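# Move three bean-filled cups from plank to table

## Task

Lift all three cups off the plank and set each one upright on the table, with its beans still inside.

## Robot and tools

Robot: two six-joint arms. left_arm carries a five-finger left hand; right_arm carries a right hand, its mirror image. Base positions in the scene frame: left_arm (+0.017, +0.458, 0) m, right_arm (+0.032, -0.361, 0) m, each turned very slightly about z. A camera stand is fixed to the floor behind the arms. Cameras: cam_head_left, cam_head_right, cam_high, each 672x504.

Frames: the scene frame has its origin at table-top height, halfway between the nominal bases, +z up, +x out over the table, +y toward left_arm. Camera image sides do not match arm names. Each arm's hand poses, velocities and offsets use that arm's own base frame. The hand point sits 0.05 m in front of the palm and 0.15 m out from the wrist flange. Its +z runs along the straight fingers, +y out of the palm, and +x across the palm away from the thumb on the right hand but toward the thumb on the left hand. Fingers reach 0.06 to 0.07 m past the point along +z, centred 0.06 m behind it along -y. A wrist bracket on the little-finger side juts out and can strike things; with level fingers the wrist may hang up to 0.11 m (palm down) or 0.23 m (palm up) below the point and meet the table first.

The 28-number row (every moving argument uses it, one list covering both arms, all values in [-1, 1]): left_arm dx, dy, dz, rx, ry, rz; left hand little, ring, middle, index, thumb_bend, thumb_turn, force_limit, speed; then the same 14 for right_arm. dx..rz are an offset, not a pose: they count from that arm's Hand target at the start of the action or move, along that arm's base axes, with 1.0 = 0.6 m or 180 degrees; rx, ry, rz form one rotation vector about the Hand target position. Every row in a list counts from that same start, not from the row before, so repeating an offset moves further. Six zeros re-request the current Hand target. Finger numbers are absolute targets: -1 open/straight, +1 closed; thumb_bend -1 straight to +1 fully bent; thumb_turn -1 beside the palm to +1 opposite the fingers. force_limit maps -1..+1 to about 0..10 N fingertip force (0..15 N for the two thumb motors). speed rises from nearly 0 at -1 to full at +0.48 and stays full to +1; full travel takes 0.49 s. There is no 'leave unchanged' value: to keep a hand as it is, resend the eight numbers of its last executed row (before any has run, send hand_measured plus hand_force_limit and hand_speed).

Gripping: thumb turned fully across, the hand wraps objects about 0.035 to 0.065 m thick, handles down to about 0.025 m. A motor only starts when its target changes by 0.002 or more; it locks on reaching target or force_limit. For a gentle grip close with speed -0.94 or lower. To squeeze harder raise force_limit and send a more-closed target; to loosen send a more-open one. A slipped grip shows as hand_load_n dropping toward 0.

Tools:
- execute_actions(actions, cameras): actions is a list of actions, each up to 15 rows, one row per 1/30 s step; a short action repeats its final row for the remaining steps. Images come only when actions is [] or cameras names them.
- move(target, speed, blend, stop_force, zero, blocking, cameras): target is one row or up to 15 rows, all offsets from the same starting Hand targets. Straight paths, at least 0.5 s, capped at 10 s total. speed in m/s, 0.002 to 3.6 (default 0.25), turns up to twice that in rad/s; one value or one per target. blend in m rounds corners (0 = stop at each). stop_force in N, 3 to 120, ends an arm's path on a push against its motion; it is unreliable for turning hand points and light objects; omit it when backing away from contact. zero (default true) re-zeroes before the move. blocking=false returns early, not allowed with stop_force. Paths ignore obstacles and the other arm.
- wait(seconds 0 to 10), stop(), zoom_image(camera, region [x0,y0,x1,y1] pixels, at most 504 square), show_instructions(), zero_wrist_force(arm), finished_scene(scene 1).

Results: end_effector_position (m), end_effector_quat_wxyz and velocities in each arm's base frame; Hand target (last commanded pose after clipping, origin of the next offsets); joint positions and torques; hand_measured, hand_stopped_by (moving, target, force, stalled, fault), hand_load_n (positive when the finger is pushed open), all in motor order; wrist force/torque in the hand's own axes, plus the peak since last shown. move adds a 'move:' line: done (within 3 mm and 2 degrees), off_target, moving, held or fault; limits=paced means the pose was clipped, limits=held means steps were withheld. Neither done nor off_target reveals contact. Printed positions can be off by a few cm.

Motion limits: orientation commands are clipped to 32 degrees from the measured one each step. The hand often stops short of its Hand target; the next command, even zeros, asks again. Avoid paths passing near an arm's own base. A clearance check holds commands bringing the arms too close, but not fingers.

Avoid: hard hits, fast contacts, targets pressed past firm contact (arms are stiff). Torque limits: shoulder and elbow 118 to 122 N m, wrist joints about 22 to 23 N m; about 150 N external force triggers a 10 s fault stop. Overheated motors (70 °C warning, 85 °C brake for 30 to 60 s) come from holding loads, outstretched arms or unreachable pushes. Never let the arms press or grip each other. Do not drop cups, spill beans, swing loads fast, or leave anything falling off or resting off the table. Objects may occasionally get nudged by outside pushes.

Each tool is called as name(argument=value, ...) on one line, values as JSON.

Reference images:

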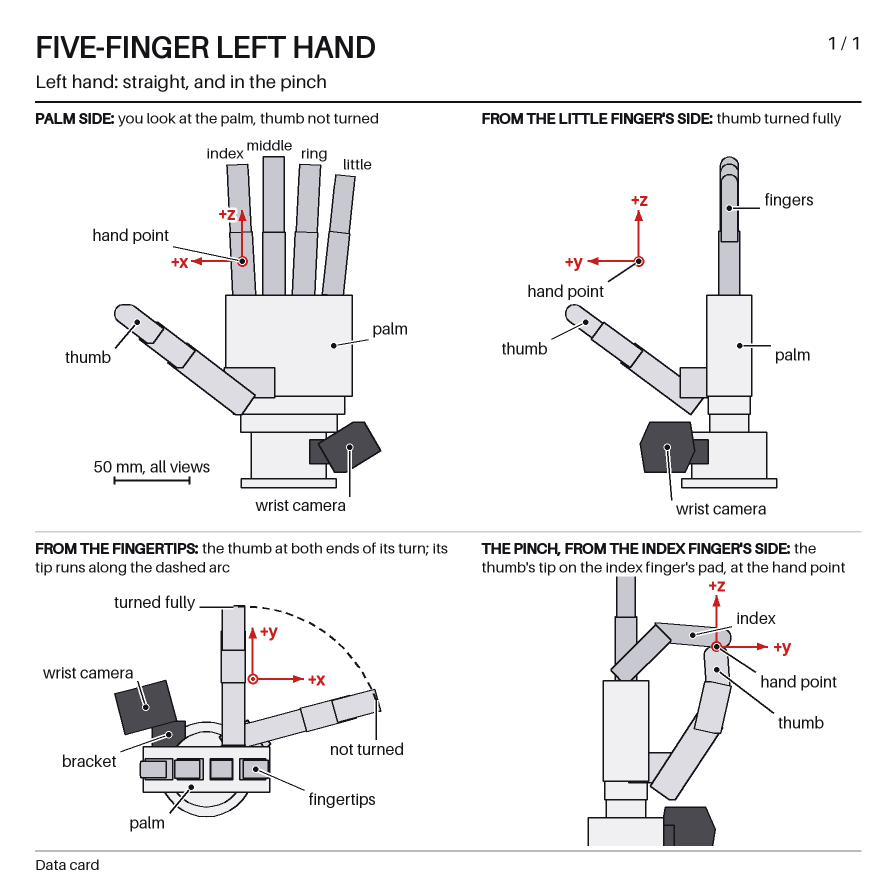

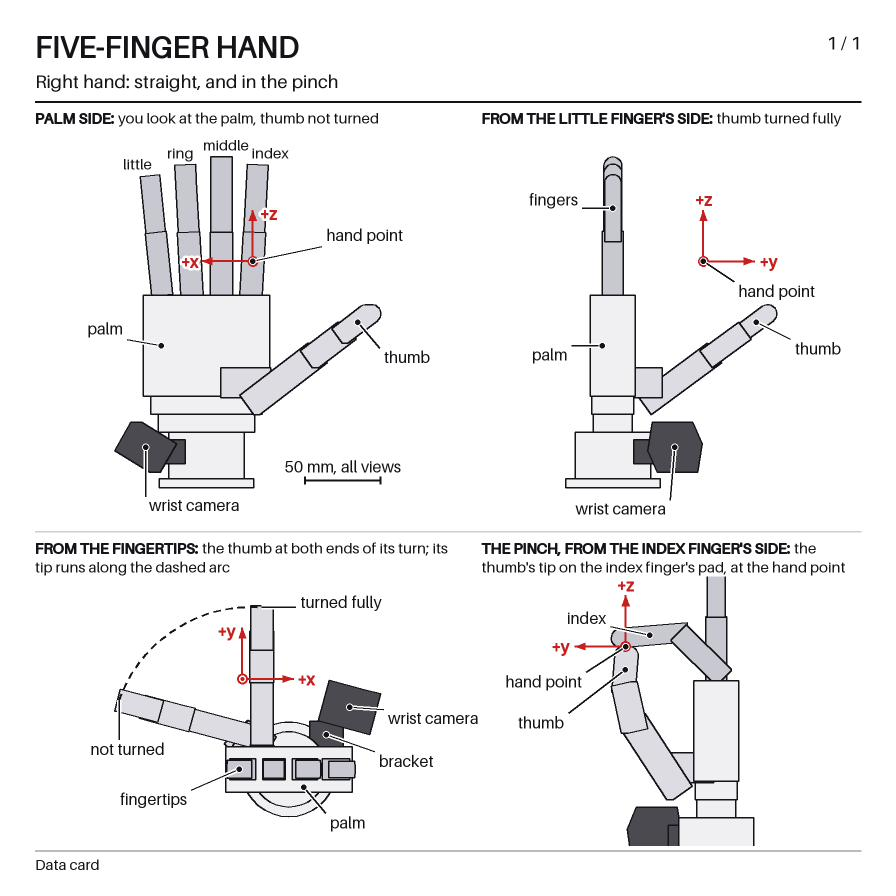

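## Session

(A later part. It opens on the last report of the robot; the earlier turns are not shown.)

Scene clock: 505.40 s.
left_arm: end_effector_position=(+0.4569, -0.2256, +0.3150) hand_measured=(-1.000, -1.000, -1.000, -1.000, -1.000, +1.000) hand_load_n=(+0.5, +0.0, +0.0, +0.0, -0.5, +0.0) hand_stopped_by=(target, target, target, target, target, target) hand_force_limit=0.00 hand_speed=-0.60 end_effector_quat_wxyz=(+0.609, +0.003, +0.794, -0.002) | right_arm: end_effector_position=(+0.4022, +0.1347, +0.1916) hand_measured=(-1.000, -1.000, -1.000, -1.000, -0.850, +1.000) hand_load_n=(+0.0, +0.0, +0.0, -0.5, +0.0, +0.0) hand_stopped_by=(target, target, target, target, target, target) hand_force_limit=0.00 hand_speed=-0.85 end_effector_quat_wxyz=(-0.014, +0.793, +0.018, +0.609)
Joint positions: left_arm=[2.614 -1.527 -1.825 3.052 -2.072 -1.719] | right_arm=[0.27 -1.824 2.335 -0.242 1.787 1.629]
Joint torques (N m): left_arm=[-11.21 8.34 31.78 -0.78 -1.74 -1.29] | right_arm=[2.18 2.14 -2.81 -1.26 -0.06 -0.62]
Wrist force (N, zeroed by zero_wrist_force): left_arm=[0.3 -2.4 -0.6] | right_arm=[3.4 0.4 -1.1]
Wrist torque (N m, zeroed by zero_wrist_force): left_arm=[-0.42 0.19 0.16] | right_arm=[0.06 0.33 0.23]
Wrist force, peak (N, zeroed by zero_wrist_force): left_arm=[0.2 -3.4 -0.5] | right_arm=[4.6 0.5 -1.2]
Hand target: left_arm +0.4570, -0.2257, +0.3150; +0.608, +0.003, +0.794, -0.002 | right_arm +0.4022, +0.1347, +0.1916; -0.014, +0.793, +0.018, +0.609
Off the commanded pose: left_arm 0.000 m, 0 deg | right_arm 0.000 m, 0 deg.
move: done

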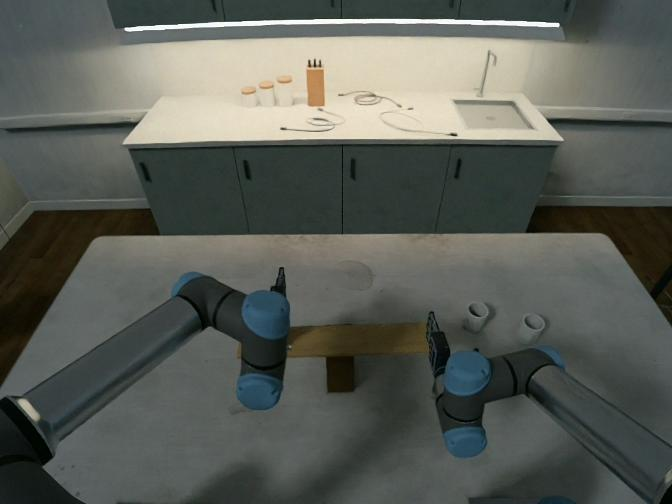

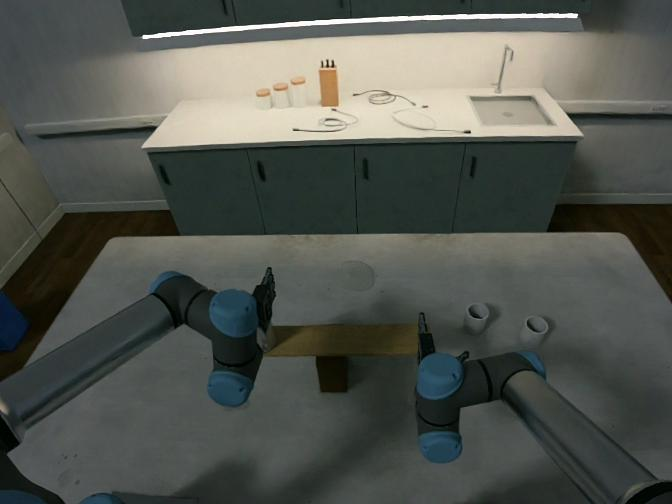

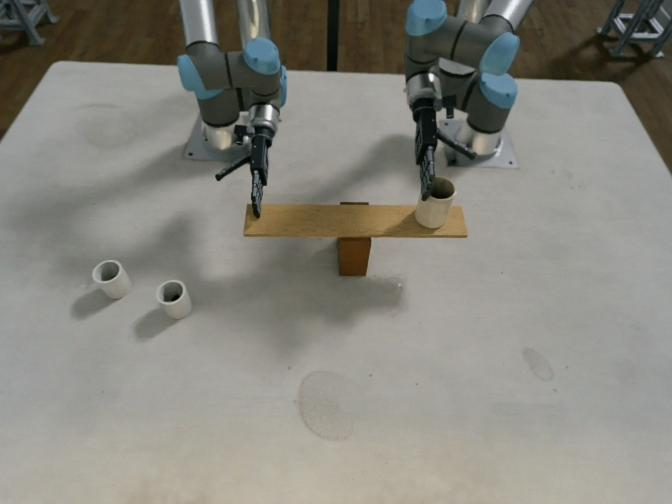

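move(target=[[0,-0.0042,-0.02,0,0,0,-1,-1,-1,-1,-1,1,0,-0.6,0,0,0,0,0,0,-1,-1,-1,-1,-0.85,1,0.0,-0.85],[0,-0.0042,-0.1,0,0,0,-1,-1,-1,-1,-1,1,0,-0.6,0,0,0,0,0,0,-1,-1,-1,-1,-0.85,1,0.0,-0.85]], speed=0.05, stop_force=5, cameras=["cam_high","cam_head_right"])

zoom_image(camera="cam_high", region=[390, 130, 490, 240])

zoom_image(camera="cam_head_right", region=[210, 270, 320, 380])

Scene clock: 517.07 s.
left_arm: end_effector_position=(+0.4570, -0.2283, +0.2550) hand_measured=(-1.000, -1.000, -1.000, -1.000, -1.000, +1.000) hand_load_n=(+0.0, +0.0, +0.0, +0.0, +0.0, +0.5) hand_stopped_by=(target, target, target, target, target, target) hand_force_limit=0.00 hand_speed=-0.60 end_effector_quat_wxyz=(+0.608, +0.003, +0.794, -0.002) | right_arm: end_effector_position=(+0.4022, +0.1347, +0.1916) hand_measured=(-1.000, -1.000, -1.000, -1.000, -0.850, +1.000) hand_load_n=(+0.0, +0.0, +0.0, -0.5, +0.0, +0.0) hand_stopped_by=(target, target, target, target, target, target) hand_force_limit=0.00 hand_speed=-0.85 end_effector_quat_wxyz=(-0.014, +0.793, +0.018, +0.609)
Joint positions: left_arm=[2.607 -1.576 -1.938 3.212 -2.078 -1.721] | right_arm=[0.27 -1.824 2.335 -0.242 1.787 1.629]
Joint torques (N m): left_arm=[-4.62 8.57 7.77 2.21 0.55 1.17] | right_arm=[2.87 2.28 -2.37 -1.36 -0.18 -0.52]
Wrist force (N, zeroed by zero_wrist_force): left_arm=[-0.7 -4.0 -1.6] | right_arm=[4.4 0.5 -1.9]
Wrist torque (N m, zeroed by zero_wrist_force): left_arm=[-0.41 0.20 0.12] | right_arm=[0.11 0.31 0.25]
Wrist force, peak (N, zeroed by zero_wrist_force): left_arm=[-0.9 -4.2 -1.7] | right_arm=[4.8 0.8 -2.2]
Hand target: left_arm +0.4570, -0.2283, +0.2550; +0.608, +0.003, +0.794, -0.002 | right_arm +0.4022, +0.1347, +0.1916; -0.014, +0.793, +0.018, +0.609
Off the commanded pose: left_arm 0.000 m, 0 deg | right_arm 0.000 m, 0 deg.
move: done
Images, in order (width x height): cam_head_right 672x504, cam_high 672x504.

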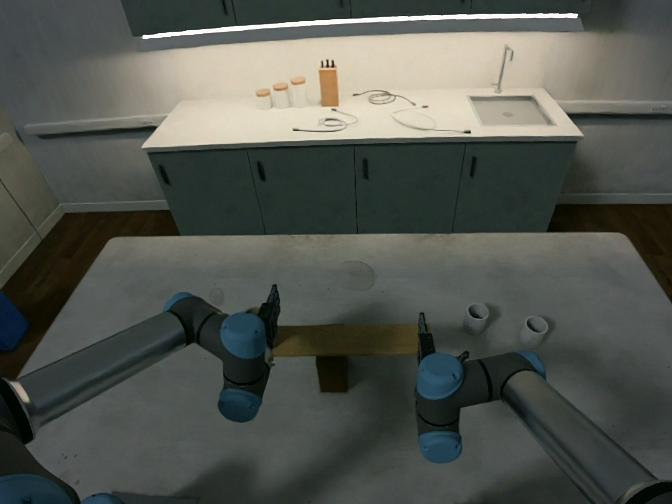

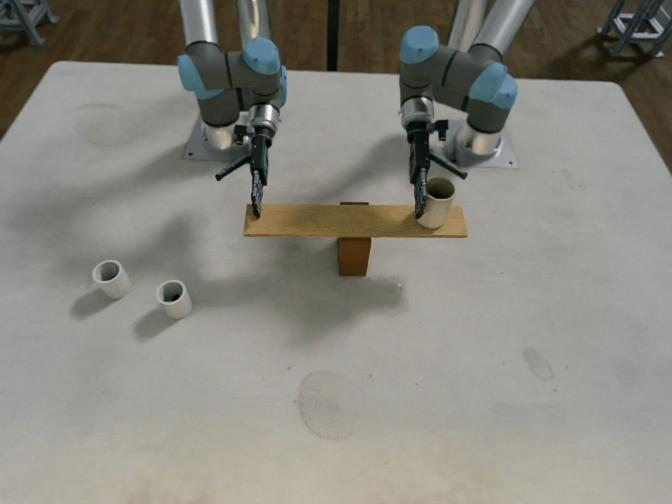

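Scaled by 4.582 from the camera's 672x504 image, which has a finer 960x720 frame.

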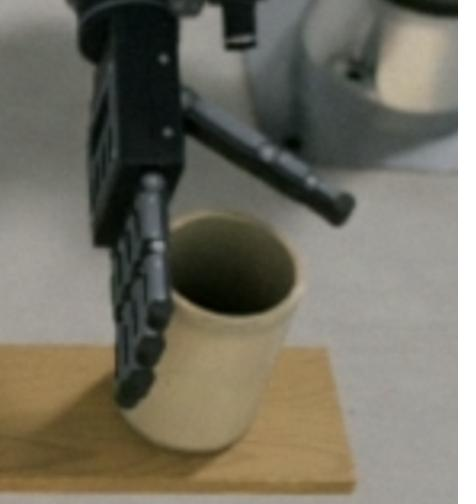

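Scaled by 4.582 from the camera's 672x504 image, which has a finer 960x720 frame.

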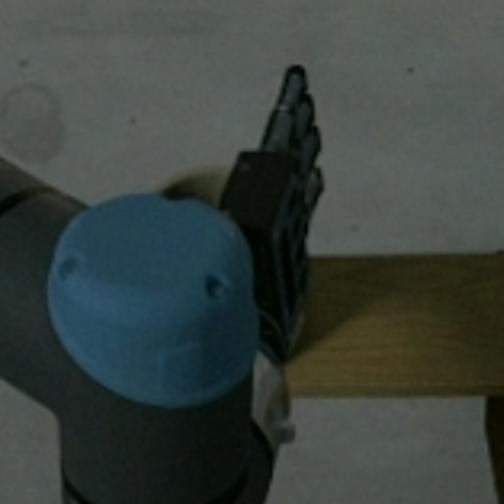

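move(target=[0,-0.0033,0,0,0,0,-1,-1,-1,-1,-1,1,0,-0.6,0,0,0,0,0,0,-1,-1,-1,-1,-0.85,1,0.0,-0.85], speed=0.02)

Scene clock: 520.27 s.
left_arm: end_effector_position=(+0.4570, -0.2301, +0.2550) hand_measured=(-1.000, -1.000, -1.000, -1.000, -1.000, +1.000) hand_load_n=(+0.0, +0.0, +0.0, +0.0, +0.0, +0.0) hand_stopped_by=(target, target, target, target, target, target) hand_force_limit=0.00 hand_speed=-0.60 end_effector_quat_wxyz=(+0.608, +0.003, +0.794, -0.002) | right_arm: end_effector_position=(+0.4022, +0.1347, +0.1916) hand_measured=(-1.000, -1.000, -1.000, -1.000, -0.850, +1.000) hand_load_n=(+0.0, +0.0, +0.0, -0.5, +0.0, +0.0) hand_stopped_by=(target, target, target, target, target, target) hand_force_limit=0.00 hand_speed=-0.85 end_effector_quat_wxyz=(-0.014, +0.793, +0.018, +0.609)
Joint positions: left_arm=[2.603 -1.58 -1.934 3.212 -2.083 -1.723] | right_arm=[0.27 -1.824 2.335 -0.242 1.787 1.629]
Joint torques (N m): left_arm=[-11.66 8.48 31.09 -0.73 -1.99 -1.41] | right_arm=[2.66 2.06 -2.28 -1.33 -0.4 -0.61]
Wrist force (N, zeroed by zero_wrist_force): left_arm=[0.0 -2.1 -0.6] | right_arm=[3.5 0.5 -1.6]
Wrist torque (N m, zeroed by zero_wrist_force): left_arm=[-0.34 0.20 0.11] | right_arm=[0.11 0.29 0.23]
Wrist force, peak (N, zeroed by zero_wrist_force): left_arm=[-0.9 -4.3 -1.8] | right_arm=[4.7 0.7 -2.2]
Hand target: left_arm +0.4570, -0.2302, +0.2550; +0.608, +0.003, +0.794, -0.002 | right_arm +0.4022, +0.1347, +0.1916; -0.014, +0.793, +0.018, +0.609
Off the commanded pose: left_arm 0.000 m, 0 deg | right_arm 0.000 m, 0 deg.
move: done

move(target=[[0,-0.0025,-0.008,0,0,0,-1,-1,-1,-1,-1,1,0,-0.6,0,0,0,0,0,0,-1,-1,-1,-1,-0.85,1,0.0,-0.85],[0,-0.0025,-0.0933,0,0,0,-1,-1,-1,-1,-1,1,0,-0.6,0,0,0,0,0,0,-1,-1,-1,-1,-0.85,1,0.0,-0.85]], speed=0.04, stop_force=4, cameras=["all"])

zoom_image(camera="cam_high", region=[390, 130, 490, 240])

zoom_image(camera="cam_head_right", region=[210, 270, 320, 380])

zoom_image(camera="cam_head_left", region=[210, 270, 320, 380])

Scene clock: 533.30 s.
left_arm: end_effector_position=(+0.4570, -0.2317, +0.1990) hand_measured=(-1.000, -1.000, -1.000, -1.000, -1.000, +1.000) hand_load_n=(+0.0, +0.0, +0.0, +0.0, +0.0, +0.0) hand_stopped_by=(target, target, target, target, target, target) hand_force_limit=0.00 hand_speed=-0.60 end_effector_quat_wxyz=(+0.608, +0.003, +0.794, -0.002) | right_arm: end_effector_position=(+0.4022, +0.1347, +0.1916) hand_measured=(-1.000, -1.000, -1.000, -1.000, -0.850, +1.000) hand_load_n=(+0.0, +0.0, +0.0, -0.5, +0.5, +0.5) hand_stopped_by=(target, target, target, target, target, target) hand_force_limit=0.00 hand_speed=-0.85 end_effector_quat_wxyz=(-0.014, +0.793, +0.018, +0.609)
Joint positions: left_arm=[2.599 -1.645 -2.024 3.366 -2.086 -1.724] | right_arm=[0.27 -1.824 2.335 -0.242 1.787 1.629]
Joint torques (N m): left_arm=[-4.79 9.82 5.81 2.07 -1.35 1.14] | right_arm=[1.92 3.07 -3.17 -1.31 -0.28 -0.58]
Wrist force (N, zeroed by zero_wrist_force): left_arm=[-0.6 -4.5 -0.8] | right_arm=[4.3 0.7 -2.0]
Wrist torque (N m, zeroed by zero_wrist_force): left_arm=[-0.51 0.19 0.20] | right_arm=[0.15 0.32 0.26]
Wrist force, peak (N, zeroed by zero_wrist_force): left_arm=[-0.6 -4.5 -1.0] | right_arm=[4.7 0.7 -2.2]
Hand target: left_arm +0.4570, -0.2317, +0.1990; +0.608, +0.003, +0.794, -0.002 | right_arm +0.4022, +0.1347, +0.1916; -0.014, +0.793, +0.018, +0.609
Off the commanded pose: left_arm 0.000 m, 0 deg | right_arm 0.000 m, 0 deg.
move: done

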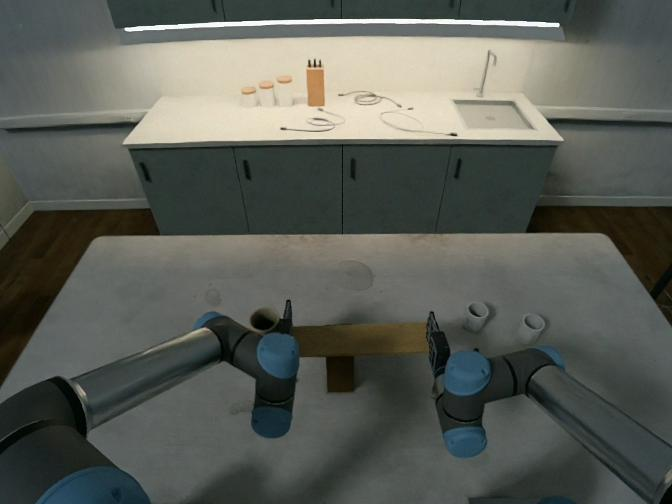

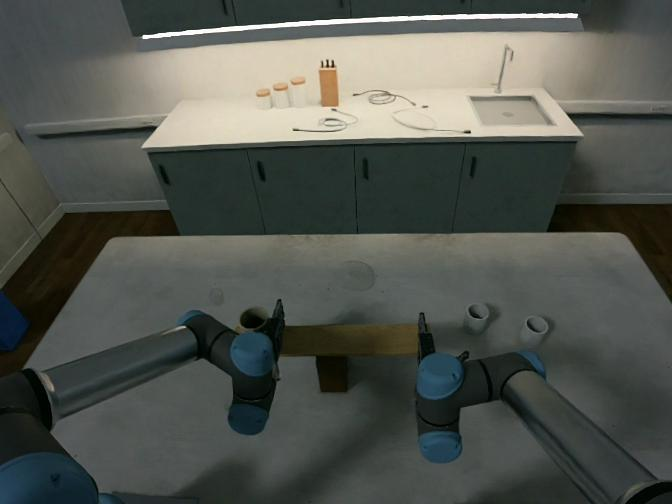

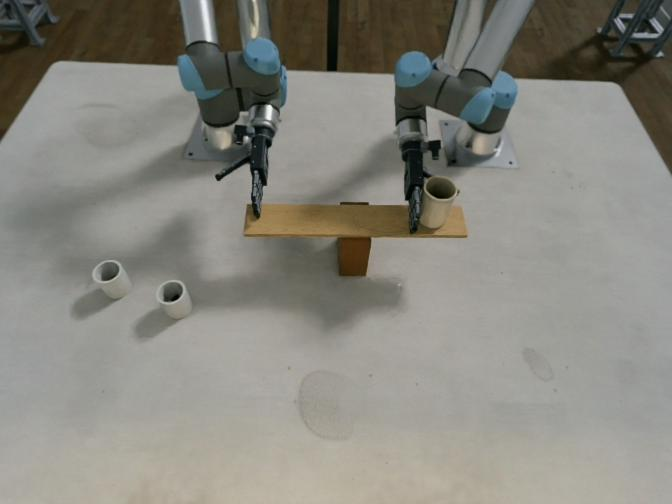

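Scaled by 4.582 from the camera's 672x504 image, which has a finer 960x720 frame.

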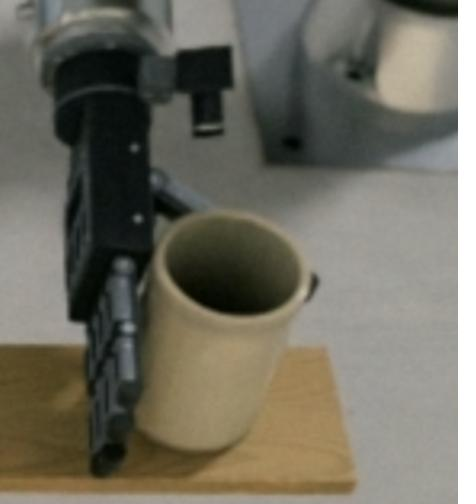

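Scaled by 4.582 from the camera's 672x504 image, which has a finer 960x720 frame.

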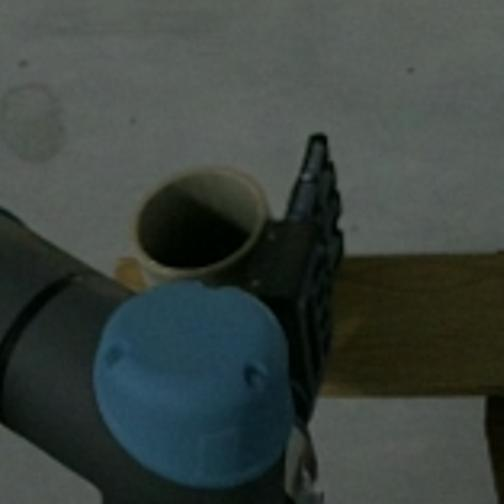

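Scaled by 4.582 from the camera's 672x504 image, which has a finer 960x720 frame.

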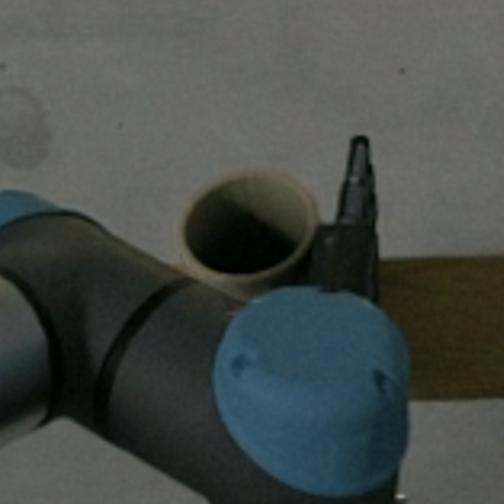

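move(target=[0,-0.0033,0,0,0,0,-1,-1,-1,-1,-1,1,0,-0.6,0,0,0,0,0,0,-1,-1,-1,-1,-0.85,1,0.0,-0.85], speed=0.02)

Scene clock: 537.77 s.
left_arm: end_effector_position=(+0.4570, -0.2336, +0.1990) hand_measured=(-1.000, -1.000, -1.000, -1.000, -1.000, +1.000) hand_load_n=(+0.0, +0.0, +0.0, +0.0, +0.0, +0.5) hand_stopped_by=(target, target, target, target, target, target) hand_force_limit=0.00 hand_speed=-0.60 end_effector_quat_wxyz=(+0.608, +0.003, +0.794, -0.002) | right_arm: end_effector_position=(+0.4022, +0.1347, +0.1916) hand_measured=(-1.000, -1.000, -1.000, -1.000, -0.850, +1.000) hand_load_n=(+0.0, +0.0, +0.0, -0.5, +0.0, +0.0) hand_stopped_by=(target, target, target, target, target, target) hand_force_limit=0.00 hand_speed=-0.85 end_effector_quat_wxyz=(-0.014, +0.793, +0.018, +0.609)
Joint positions: left_arm=[2.594 -1.649 -2.02 3.365 -2.091 -1.726] | right_arm=[0.27 -1.824 2.335 -0.242 1.787 1.629]
Joint torques (N m): left_arm=[-11.48 10.13 28.6 -0.78 -2.07 -1.36] | right_arm=[2.84 2.86 -3.27 -1.29 -0.41 -0.65]
Wrist force (N, zeroed by zero_wrist_force): left_arm=[0.0 -2.6 -0.5] | right_arm=[3.0 0.5 -1.6]
Wrist torque (N m, zeroed by zero_wrist_force): left_arm=[-0.41 0.20 0.11] | right_arm=[0.10 0.31 0.22]
Wrist force, peak (N, zeroed by zero_wrist_force): left_arm=[-0.9 -4.4 -1.1] | right_arm=[4.8 0.5 -2.4]
Hand target: left_arm +0.4570, -0.2337, +0.1990; +0.608, +0.003, +0.794, -0.002 | right_arm +0.4022, +0.1347, +0.1916; -0.014, +0.793, +0.018, +0.609
Off the commanded pose: left_arm 0.000 m, 0 deg | right_arm 0.000 m, 0 deg.
move: done

execute_actions(actions=[[[0,0,0,0,0,0,-1,0.1,0.1,0.1,0.0,1,-0.7,-0.94,0,0,0,0,0,0,-1,-1,-1,-1,-0.85,1,0.0,-0.85]]])

wait(seconds=2, cameras=["cam_high"])

zoom_image(camera="cam_high", region=[390, 130, 490, 240])

Scene clock: 546.93 s.
left_arm: end_effector_position=(+0.4570, -0.2337, +0.1990) hand_measured=(-1.000, -0.424, -0.448, -0.560, -0.766, +1.000) hand_load_n=(+0.0, +0.0, +2.0, +1.5, +3.0, +0.5) hand_stopped_by=(target, moving, force, force, force, target) hand_force_limit=-0.70 hand_speed=-0.94 end_effector_quat_wxyz=(+0.608, +0.003, +0.794, -0.002) | right_arm: end_effector_position=(+0.4022, +0.1347, +0.1916) hand_measured=(-1.000, -1.000, -1.000, -1.000, -0.850, +1.000) hand_load_n=(+0.0, +0.0, +0.0, -0.5, +0.0, +0.0) hand_stopped_by=(target, target, target, target, target, target) hand_force_limit=0.00 hand_speed=-0.85 end_effector_quat_wxyz=(-0.014, +0.793, +0.018, +0.609)
Joint positions: left_arm=[2.594 -1.649 -2.019 3.365 -2.091 -1.726] | right_arm=[0.27 -1.824 2.335 -0.242 1.787 1.629]
Joint torques (N m): left_arm=[-9.73 11.86 28.73 -0.71 -1.12 -0.97] | right_arm=[2.72 2.07 -2.71 -1.23 -0.3 -0.7]
Wrist force (N, zeroed by zero_wrist_force): left_arm=[0.3 -2.7 0.1] | right_arm=[3.5 0.7 -0.9]
Wrist torque (N m, zeroed by zero_wrist_force): left_arm=[-0.38 0.23 0.07] | right_arm=[0.10 0.27 0.23]
Wrist force, peak (N, zeroed by zero_wrist_force): left_arm=[0.3 -3.6 0.3] | right_arm=[4.4 0.6 -1.8]
Hand target: left_arm +0.4570, -0.2337, +0.1990; +0.608, +0.003, +0.794, -0.002 | right_arm +0.4022, +0.1347, +0.1916; -0.014, +0.793, +0.018, +0.609
Off the commanded pose: left_arm 0.000 m, 0 deg | right_arm 0.000 m, 0 deg.
not at rest: the robot was still moving 3 seconds after this call's last action.
Step readings (end_effector_position of left_arm | right_arm):
0: (+0.4570, -0.2337, +0.1990) | (+0.4022, +0.1347, +0.1916)
1: (+0.4570, -0.2337, +0.1990) | (+0.4022, +0.1347, +0.1916)
2: (+0.4570, -0.2337, +0.1990) | (+0.4022, +0.1347, +0.1916)
4: (+0.4570, -0.2337, +0.1990) | (+0.4022, +0.1347, +0.1916)
8: (+0.4570, -0.2337, +0.1990) | (+0.4022, +0.1347, +0.1916)
15: (+0.4570, -0.2337, +0.1990) | (+0.4022, +0.1347, +0.1916)

Scene clock: 548.93 s.
left_arm: end_effector_position=(+0.4570, -0.2337, +0.1990) hand_measured=(-1.000, -0.328, -0.448, -0.560, -0.766, +1.000) hand_load_n=(+0.0, +1.5, +1.5, +1.0, +3.0, +0.5) hand_stopped_by=(target, force, force, force, force, target) hand_force_limit=-0.70 hand_speed=-0.94 end_effector_quat_wxyz=(+0.608, +0.003, +0.794, -0.002) | right_arm: end_effector_position=(+0.4022, +0.1347, +0.1916) hand_measured=(-1.000, -1.000, -1.000, -1.000, -0.850, +1.000) hand_load_n=(+0.0, +0.0, +0.0, -0.5, +0.0, +0.0) hand_stopped_by=(target, target, target, target, target, target) hand_force_limit=0.00 hand_speed=-0.85 end_effector_quat_wxyz=(-0.014, +0.793, +0.018, +0.609)
Joint positions: left_arm=[2.594 -1.649 -2.019 3.365 -2.091 -1.726] | right_arm=[0.27 -1.824 2.335 -0.242 1.787 1.629]
Joint torques (N m): left_arm=[-4.87 13.76 28.06 -0.5 -0.86 -0.39] | right_arm=[2.78 0.1 -2.44 -1.11 -0.07 -0.72]
Wrist force (N, zeroed by zero_wrist_force): left_arm=[0.7 -3.1 0.5] | right_arm=[3.1 0.6 -0.6]
Wrist torque (N m, zeroed by zero_wrist_force): left_arm=[-0.42 0.24 0.12] | right_arm=[0.08 0.27 0.22]
Wrist force, peak (N, zeroed by zero_wrist_force): left_arm=[0.8 -3.2 0.4] | right_arm=[4.1 0.8 -0.9]
Hand target: left_arm +0.4570, -0.2337, +0.1990; +0.608, +0.003, +0.794, -0.002 | right_arm +0.4022, +0.1347, +0.1916; -0.014, +0.793, +0.018, +0.609
Off the commanded pose: left_arm 0.000 m, 0 deg | right_arm 0.000 m, 0 deg.
wait: 2.00 s; at rest by 0.70 s
Images, in order (width x height): cam_high 672x504.

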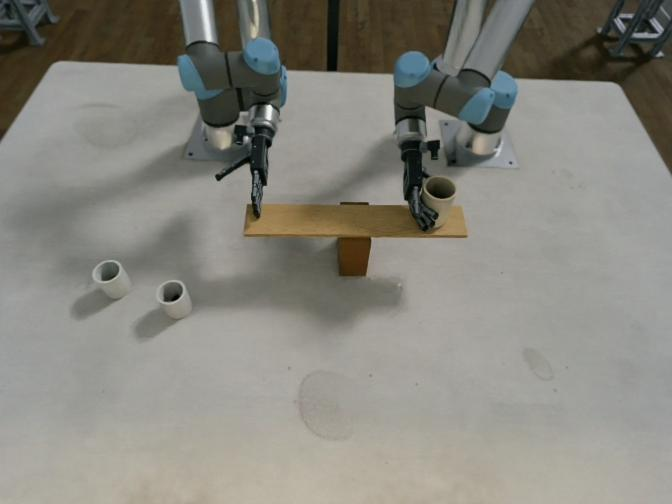

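Scaled by 4.582 from the camera's 672x504 image, which has a finer 960x720 frame.

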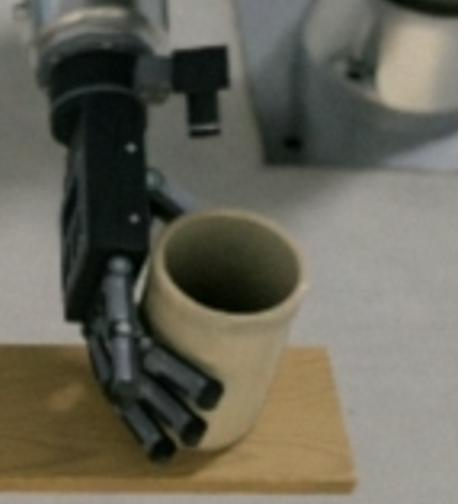

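execute_actions(actions=[[[0,0,0,0,0,0,-1,0.15,0.15,0.15,0.1,1,0.0,-0.94,0,0,0,0,0,0,-1,-1,-1,-1,-0.85,1,0.0,-0.85]]])

wait(seconds=1.5, cameras=["all"])

zoom_image(camera="cam_high", region=[390, 130, 490, 240])

Scene clock: 551.07 s.
left_arm: end_effector_position=(+0.4570, -0.2337, +0.1990) hand_measured=(-1.000, -0.296, -0.416, -0.522, -0.764, +1.000) hand_load_n=(+0.0, +4.5, +4.5, +5.5, +14.0, +2.0) hand_stopped_by=(target, force, force, force, force, target) hand_force_limit=0.00 hand_speed=-0.94 end_effector_quat_wxyz=(+0.608, +0.003, +0.794, -0.002) | right_arm: end_effector_position=(+0.4022, +0.1347, +0.1916) hand_measured=(-1.000, -1.000, -1.000, -1.000, -0.850, +1.000) hand_load_n=(+0.0, +0.0, +0.0, +0.0, +0.0, +0.0) hand_stopped_by=(target, target, target, target, target, target) hand_force_limit=0.00 hand_speed=-0.85 end_effector_quat_wxyz=(-0.014, +0.793, +0.018, +0.609)
Joint positions: left_arm=[2.594 -1.649 -2.019 3.365 -2.091 -1.726] | right_arm=[0.27 -1.824 2.335 -0.242 1.787 1.629]
Joint torques (N m): left_arm=[-1.19 15.88 27.16 -0.6 -0.35 0.33] | right_arm=[2.07 -1.71 -3.51 -0.92 -0.17 -0.75]
Wrist force (N, zeroed by zero_wrist_force): left_arm=[0.8 -2.7 -0.1] | right_arm=[2.9 0.2 -0.4]
Wrist torque (N m, zeroed by zero_wrist_force): left_arm=[-0.38 0.26 0.04] | right_arm=[-0.02 0.21 0.15]
Wrist force, peak (N, zeroed by zero_wrist_force): left_arm=[0.2 -3.5 0.3] | right_arm=[4.0 0.6 -0.8]
Hand target: left_arm +0.4570, -0.2337, +0.1990; +0.608, +0.003, +0.794, -0.002 | right_arm +0.4022, +0.1347, +0.1916; -0.014, +0.793, +0.018, +0.609
Off the commanded pose: left_arm 0.000 m, 0 deg | right_arm 0.000 m, 0 deg.
Step readings (end_effector_position of left_arm | right_arm):
0: (+0.4570, -0.2337, +0.1990) | (+0.4022, +0.1347, +0.1916)
1: (+0.4570, -0.2337, +0.1990) | (+0.4022, +0.1347, +0.1916)
2: (+0.4570, -0.2337, +0.1990) | (+0.4022, +0.1347, +0.1916)
4: (+0.4570, -0.2337, +0.1990) | (+0.4022, +0.1347, +0.1916)
8: (+0.4570, -0.2337, +0.1990) | (+0.4022, +0.1347, +0.1916)
15: (+0.4570, -0.2337, +0.1990) | (+0.4022, +0.1347, +0.1916)

Scene clock: 552.57 s.
left_arm: end_effector_position=(+0.4570, -0.2337, +0.1990) hand_measured=(-1.000, -0.296, -0.416, -0.522, -0.764, +1.000) hand_load_n=(+0.0, +4.5, +4.0, +6.0, +14.0, +1.5) hand_stopped_by=(target, force, force, force, force, target) hand_force_limit=0.00 hand_speed=-0.94 end_effector_quat_wxyz=(+0.608, +0.003, +0.794, -0.002) | right_arm: end_effector_position=(+0.4022, +0.1347, +0.1916) hand_measured=(-1.000, -1.000, -1.000, -1.000, -0.850, +1.000) hand_load_n=(+0.0, +0.0, +0.0, +0.0, +0.0, +0.0) hand_stopped_by=(target, target, target, target, target, target) hand_force_limit=0.00 hand_speed=-0.85 end_effector_quat_wxyz=(-0.014, +0.793, +0.018, +0.609)
Joint positions: left_arm=[2.594 -1.649 -2.019 3.365 -2.091 -1.726] | right_arm=[0.27 -1.824 2.335 -0.242 1.787 1.629]
Joint torques (N m): left_arm=[2.08 16.89 27.32 -0.47 0.2 0.97] | right_arm=[2.24 -2.98 -4.8 -1.1 -0.07 -0.68]
Wrist force (N, zeroed by zero_wrist_force): left_arm=[1.0 -2.9 0.2] | right_arm=[3.0 0.4 -0.4]
Wrist torque (N m, zeroed by zero_wrist_force): left_arm=[-0.43 0.26 0.05] | right_arm=[0.03 0.18 0.17]
Wrist force, peak (N, zeroed by zero_wrist_force): left_arm=[1.5 -3.0 0.5] | right_arm=[3.1 0.4 -0.5]
Hand target: left_arm +0.4570, -0.2337, +0.1990; +0.608, +0.003, +0.794, -0.002 | right_arm +0.4022, +0.1347, +0.1916; -0.014, +0.793, +0.018, +0.609
Off the commanded pose: left_arm 0.000 m, 0 deg | right_arm 0.000 m, 0 deg.
wait: 1.50 s; at rest by 0.17 s

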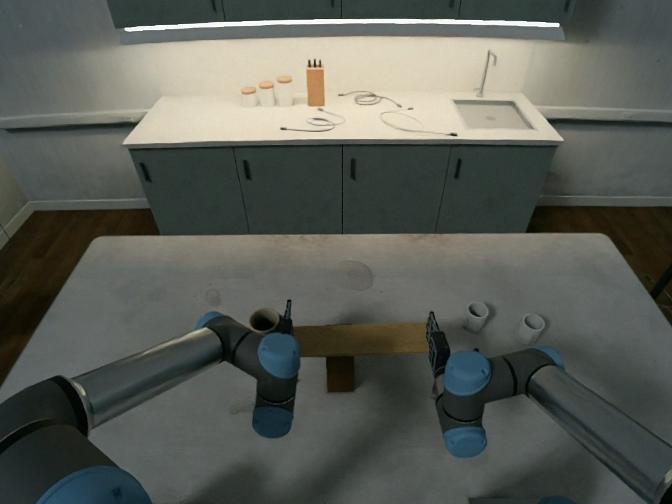

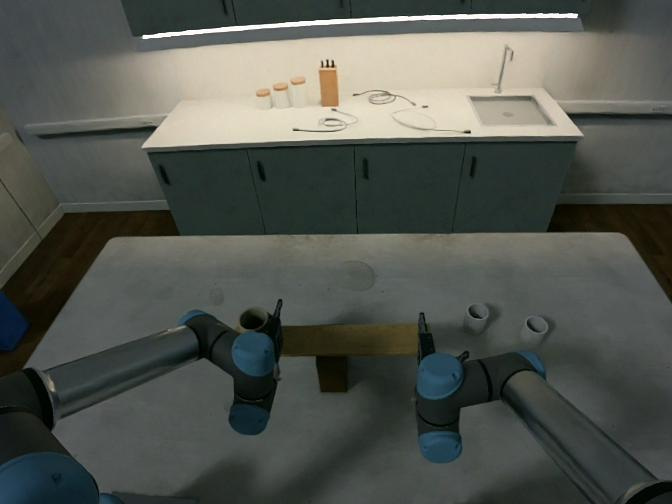

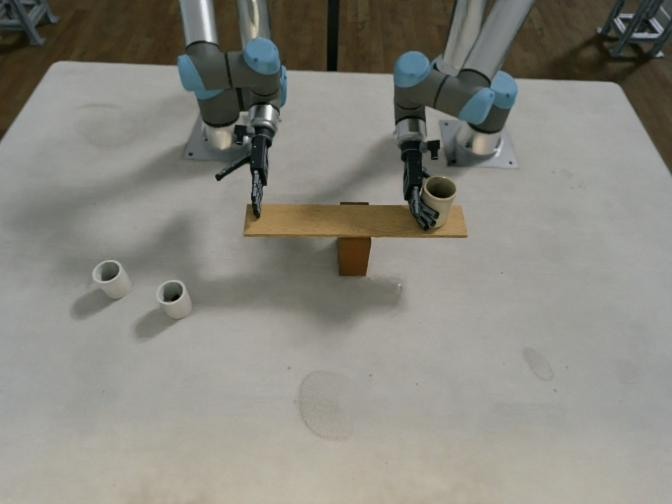

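Scaled by 4.582 from the camera's 672x504 image, which has a finer 960x720 frame.

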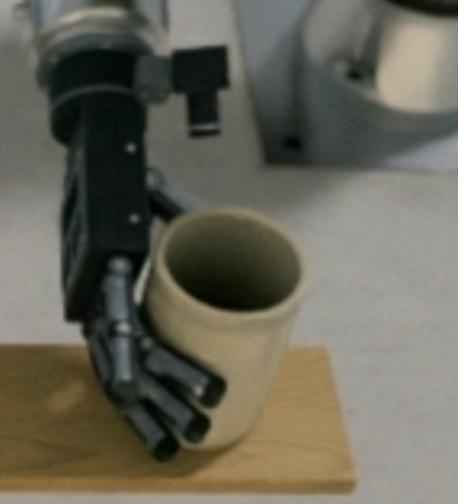

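zero_wrist_force(arm="left_arm")

move(target=[0,0,0.0333,0,0,0,-1,0.15,0.15,0.15,0.1,1,0.0,-0.94,0,0,0,0,0,0,-1,-1,-1,-1,-0.85,1,0.0,-0.85], speed=0.03, cameras=["all"])

zoom_image(camera="cam_high", region=[390, 130, 490, 240])

Wrist force sensor zeroed.

Scene clock: 556.20 s.
left_arm: end_effector_position=(+0.4570, -0.2337, +0.2189) hand_measured=(-1.000, -0.296, -0.416, -0.522, -0.764, +1.000) hand_load_n=(+0.0, +6.0, +4.0, +3.5, +12.5, +4.5) hand_stopped_by=(target, force, force, force, force, target) hand_force_limit=0.00 hand_speed=-0.94 end_effector_quat_wxyz=(+0.608, +0.003, +0.794, -0.002) | right_arm: end_effector_position=(+0.4022, +0.1347, +0.1916) hand_measured=(-1.000, -1.000, -1.000, -1.000, -0.850, +1.000) hand_load_n=(+0.0, +0.0, +0.0, +0.0, +0.0, +0.5) hand_stopped_by=(target, target, target, target, target, target) hand_force_limit=0.00 hand_speed=-0.85 end_effector_quat_wxyz=(-0.014, +0.793, +0.018, +0.609)
Joint positions: left_arm=[2.594 -1.625 -1.988 3.309 -2.091 -1.726] | right_arm=[0.27 -1.824 2.335 -0.242 1.787 1.629]
Joint torques (N m): left_arm=[6.89 34.23 31.41 -0.18 0.67 -1.11] | right_arm=[2.85 -5.72 -5.9 -1.09 -0.3 -0.68]
Wrist force (N, zeroed by zero_wrist_force): left_arm=[2.2 0.7 0.2] | right_arm=[0.1 0.5 0.0]
Wrist torque (N m, zeroed by zero_wrist_force): left_arm=[0.07 -0.02 0.05] | right_arm=[0.03 0.10 0.02]
Wrist force, peak (N, zeroed by zero_wrist_force): left_arm=[2.5 0.5 0.5] | right_arm=[3.0 0.5 -0.5]
Hand target: left_arm +0.4570, -0.2337, +0.2190; +0.608, +0.003, +0.794, -0.002 | right_arm +0.4022, +0.1347, +0.1916; -0.014, +0.793, +0.018, +0.609
Off the commanded pose: left_arm 0.000 m, 0 deg | right_arm 0.000 m, 0 deg.
move: done

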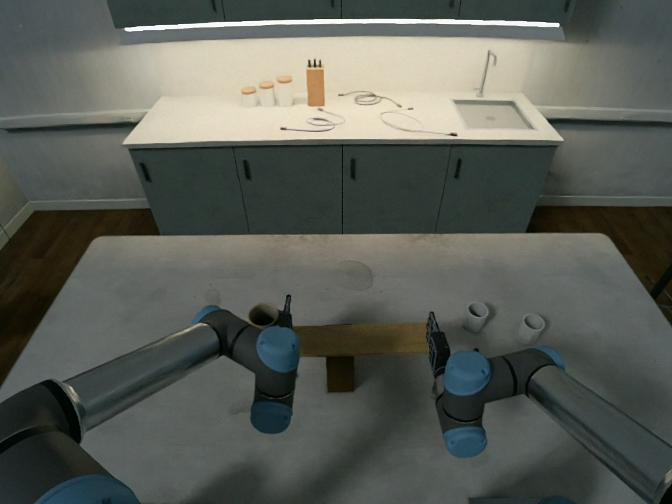

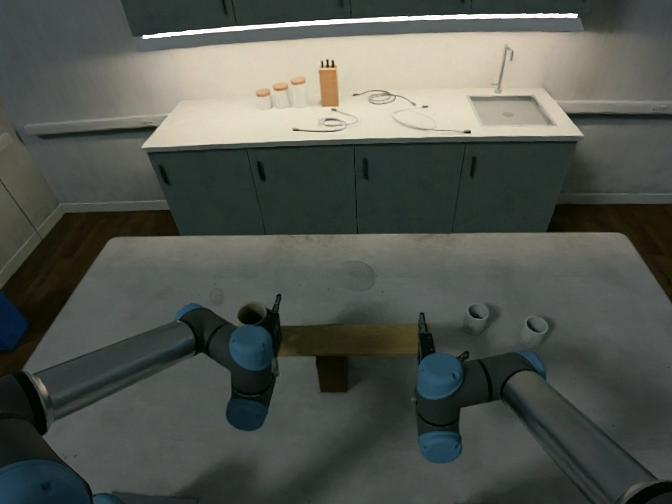

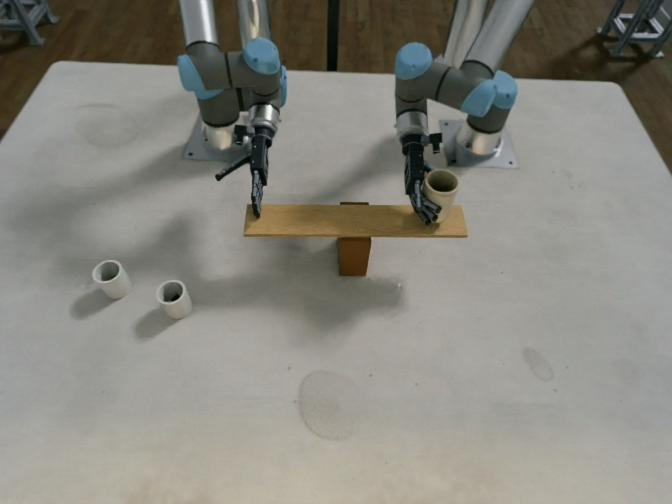

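Scaled by 4.582 from the camera's 672x504 image, which has a finer 960x720 frame.

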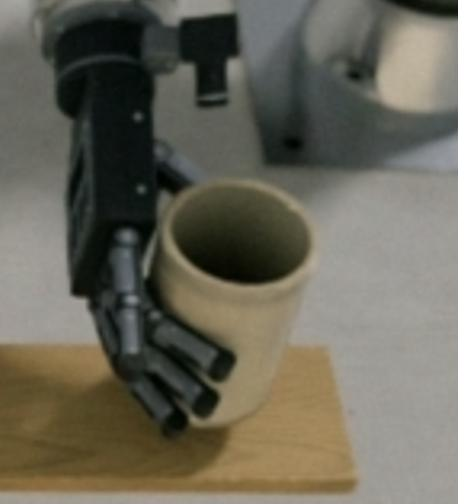

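move(target=[[0,0,0.085,0,0,0,-1,0.15,0.15,0.15,0.1,1,0.0,-0.94,0,0,0.0333,0,0,0,-1,-1,-1,-1,-0.85,1,0.0,-0.85],[0.1367,0.4073,0.085,0,0,0,-1,0.15,0.15,0.15,0.1,1,0.0,-0.94,0,0,0.2,0,0,0,-1,-1,-1,-1,-0.85,1,0.0,-0.85],[0.1367,0.4073,-0.23,0,0,0,-1,0.15,0.15,0.15,0.1,1,0.0,-0.94,0,0,0.2,0,0,0,-1,-1,-1,-1,-0.85,1,0.0,-0.85]], speed=[0.1,0.18,0.12], blend=[0.02,0.03,0], cameras=["all"])

zoom_image(camera="cam_high", region=[460, 160, 620, 300])

Scene clock: 566.37 s.
left_arm: end_effector_position=(+0.5390, +0.0107, +0.0811) hand_measured=(-1.000, -0.296, -0.416, -0.522, -0.764, +1.000) hand_load_n=(+0.0, +6.0, +3.5, +3.5, +12.0, +4.5) hand_stopped_by=(target, force, force, force, force, target) hand_force_limit=0.00 hand_speed=-0.94 end_effector_quat_wxyz=(+0.608, +0.003, +0.794, -0.002) | right_arm: end_effector_position=(+0.4022, +0.1347, +0.3116) hand_measured=(-1.000, -1.000, -1.000, -1.000, -0.850, +1.000) hand_load_n=(+0.0, +0.0, +0.0, +0.0, +0.0, +0.0) hand_stopped_by=(target, target, target, target, target, target) hand_force_limit=0.00 hand_speed=-0.85 end_effector_quat_wxyz=(-0.014, +0.793, +0.018, +0.609)
Joint positions: left_arm=[3.433 -1.726 -2.329 3.782 -1.283 -1.492] | right_arm=[0.27 -1.938 2.084 0.123 1.787 1.629]
Joint torques (N m): left_arm=[-8.5 11.03 4.04 3.44 -1.45 -1.15] | right_arm=[-4.12 -15.6 -39.22 0.83 -1.16 1.65]
Wrist force (N, zeroed by zero_wrist_force): left_arm=[2.2 0.6 0.4] | right_arm=[-0.5 0.0 0.2]
Wrist torque (N m, zeroed by zero_wrist_force): left_arm=[-0.07 -0.10 -0.02] | right_arm=[-0.01 0.03 -0.03]
Wrist force, peak (N, zeroed by zero_wrist_force): left_arm=[2.6 -3.8 -1.7] | right_arm=[0.8 0.6 -0.1]
Hand target: left_arm +0.5390, +0.0107, +0.0810; +0.608, +0.003, +0.794, -0.002 | right_arm +0.4022, +0.1347, +0.3116; -0.014, +0.793, +0.018, +0.609
Off the commanded pose: left_arm 0.000 m, 0 deg | right_arm 0.000 m, 0 deg.
move: done

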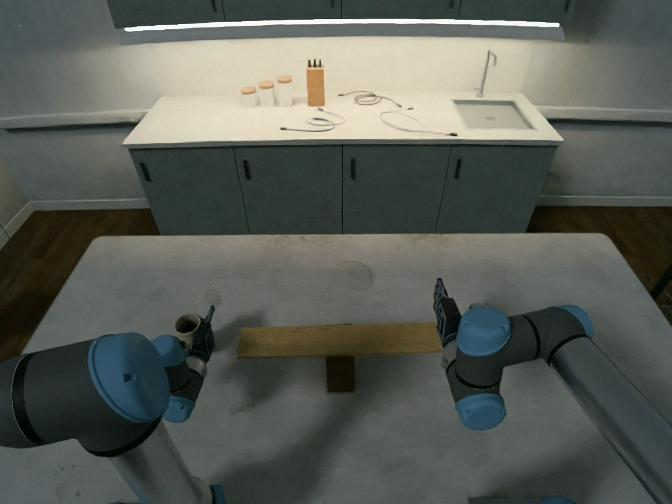

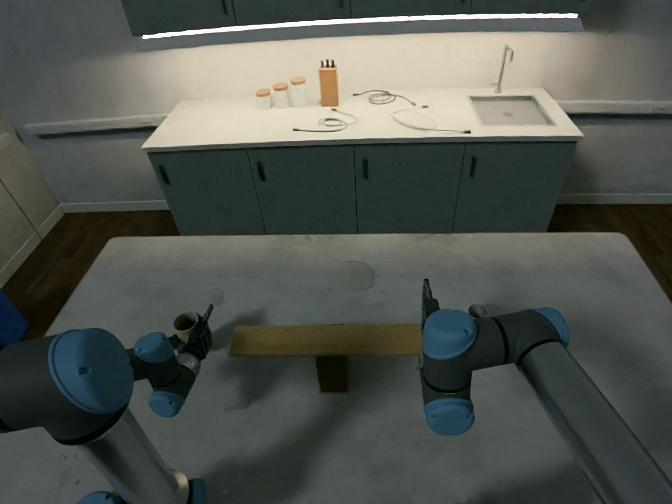

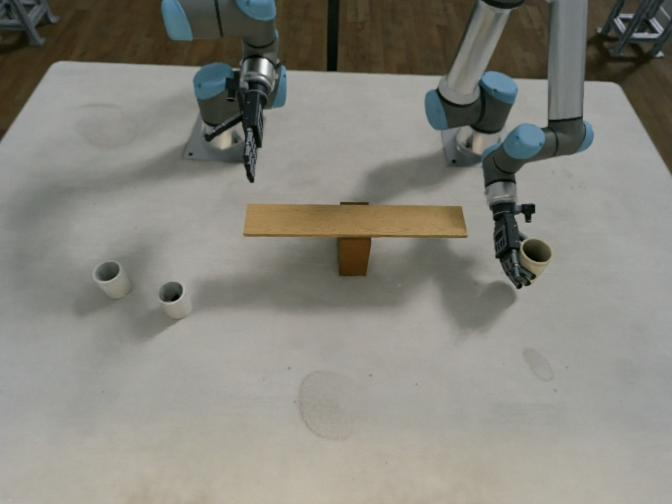

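Scaled by 3.150 from the camera's 672x504 image, which has a finer 960x720 frame.

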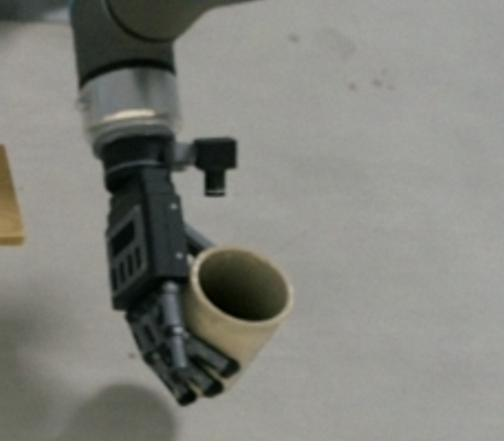

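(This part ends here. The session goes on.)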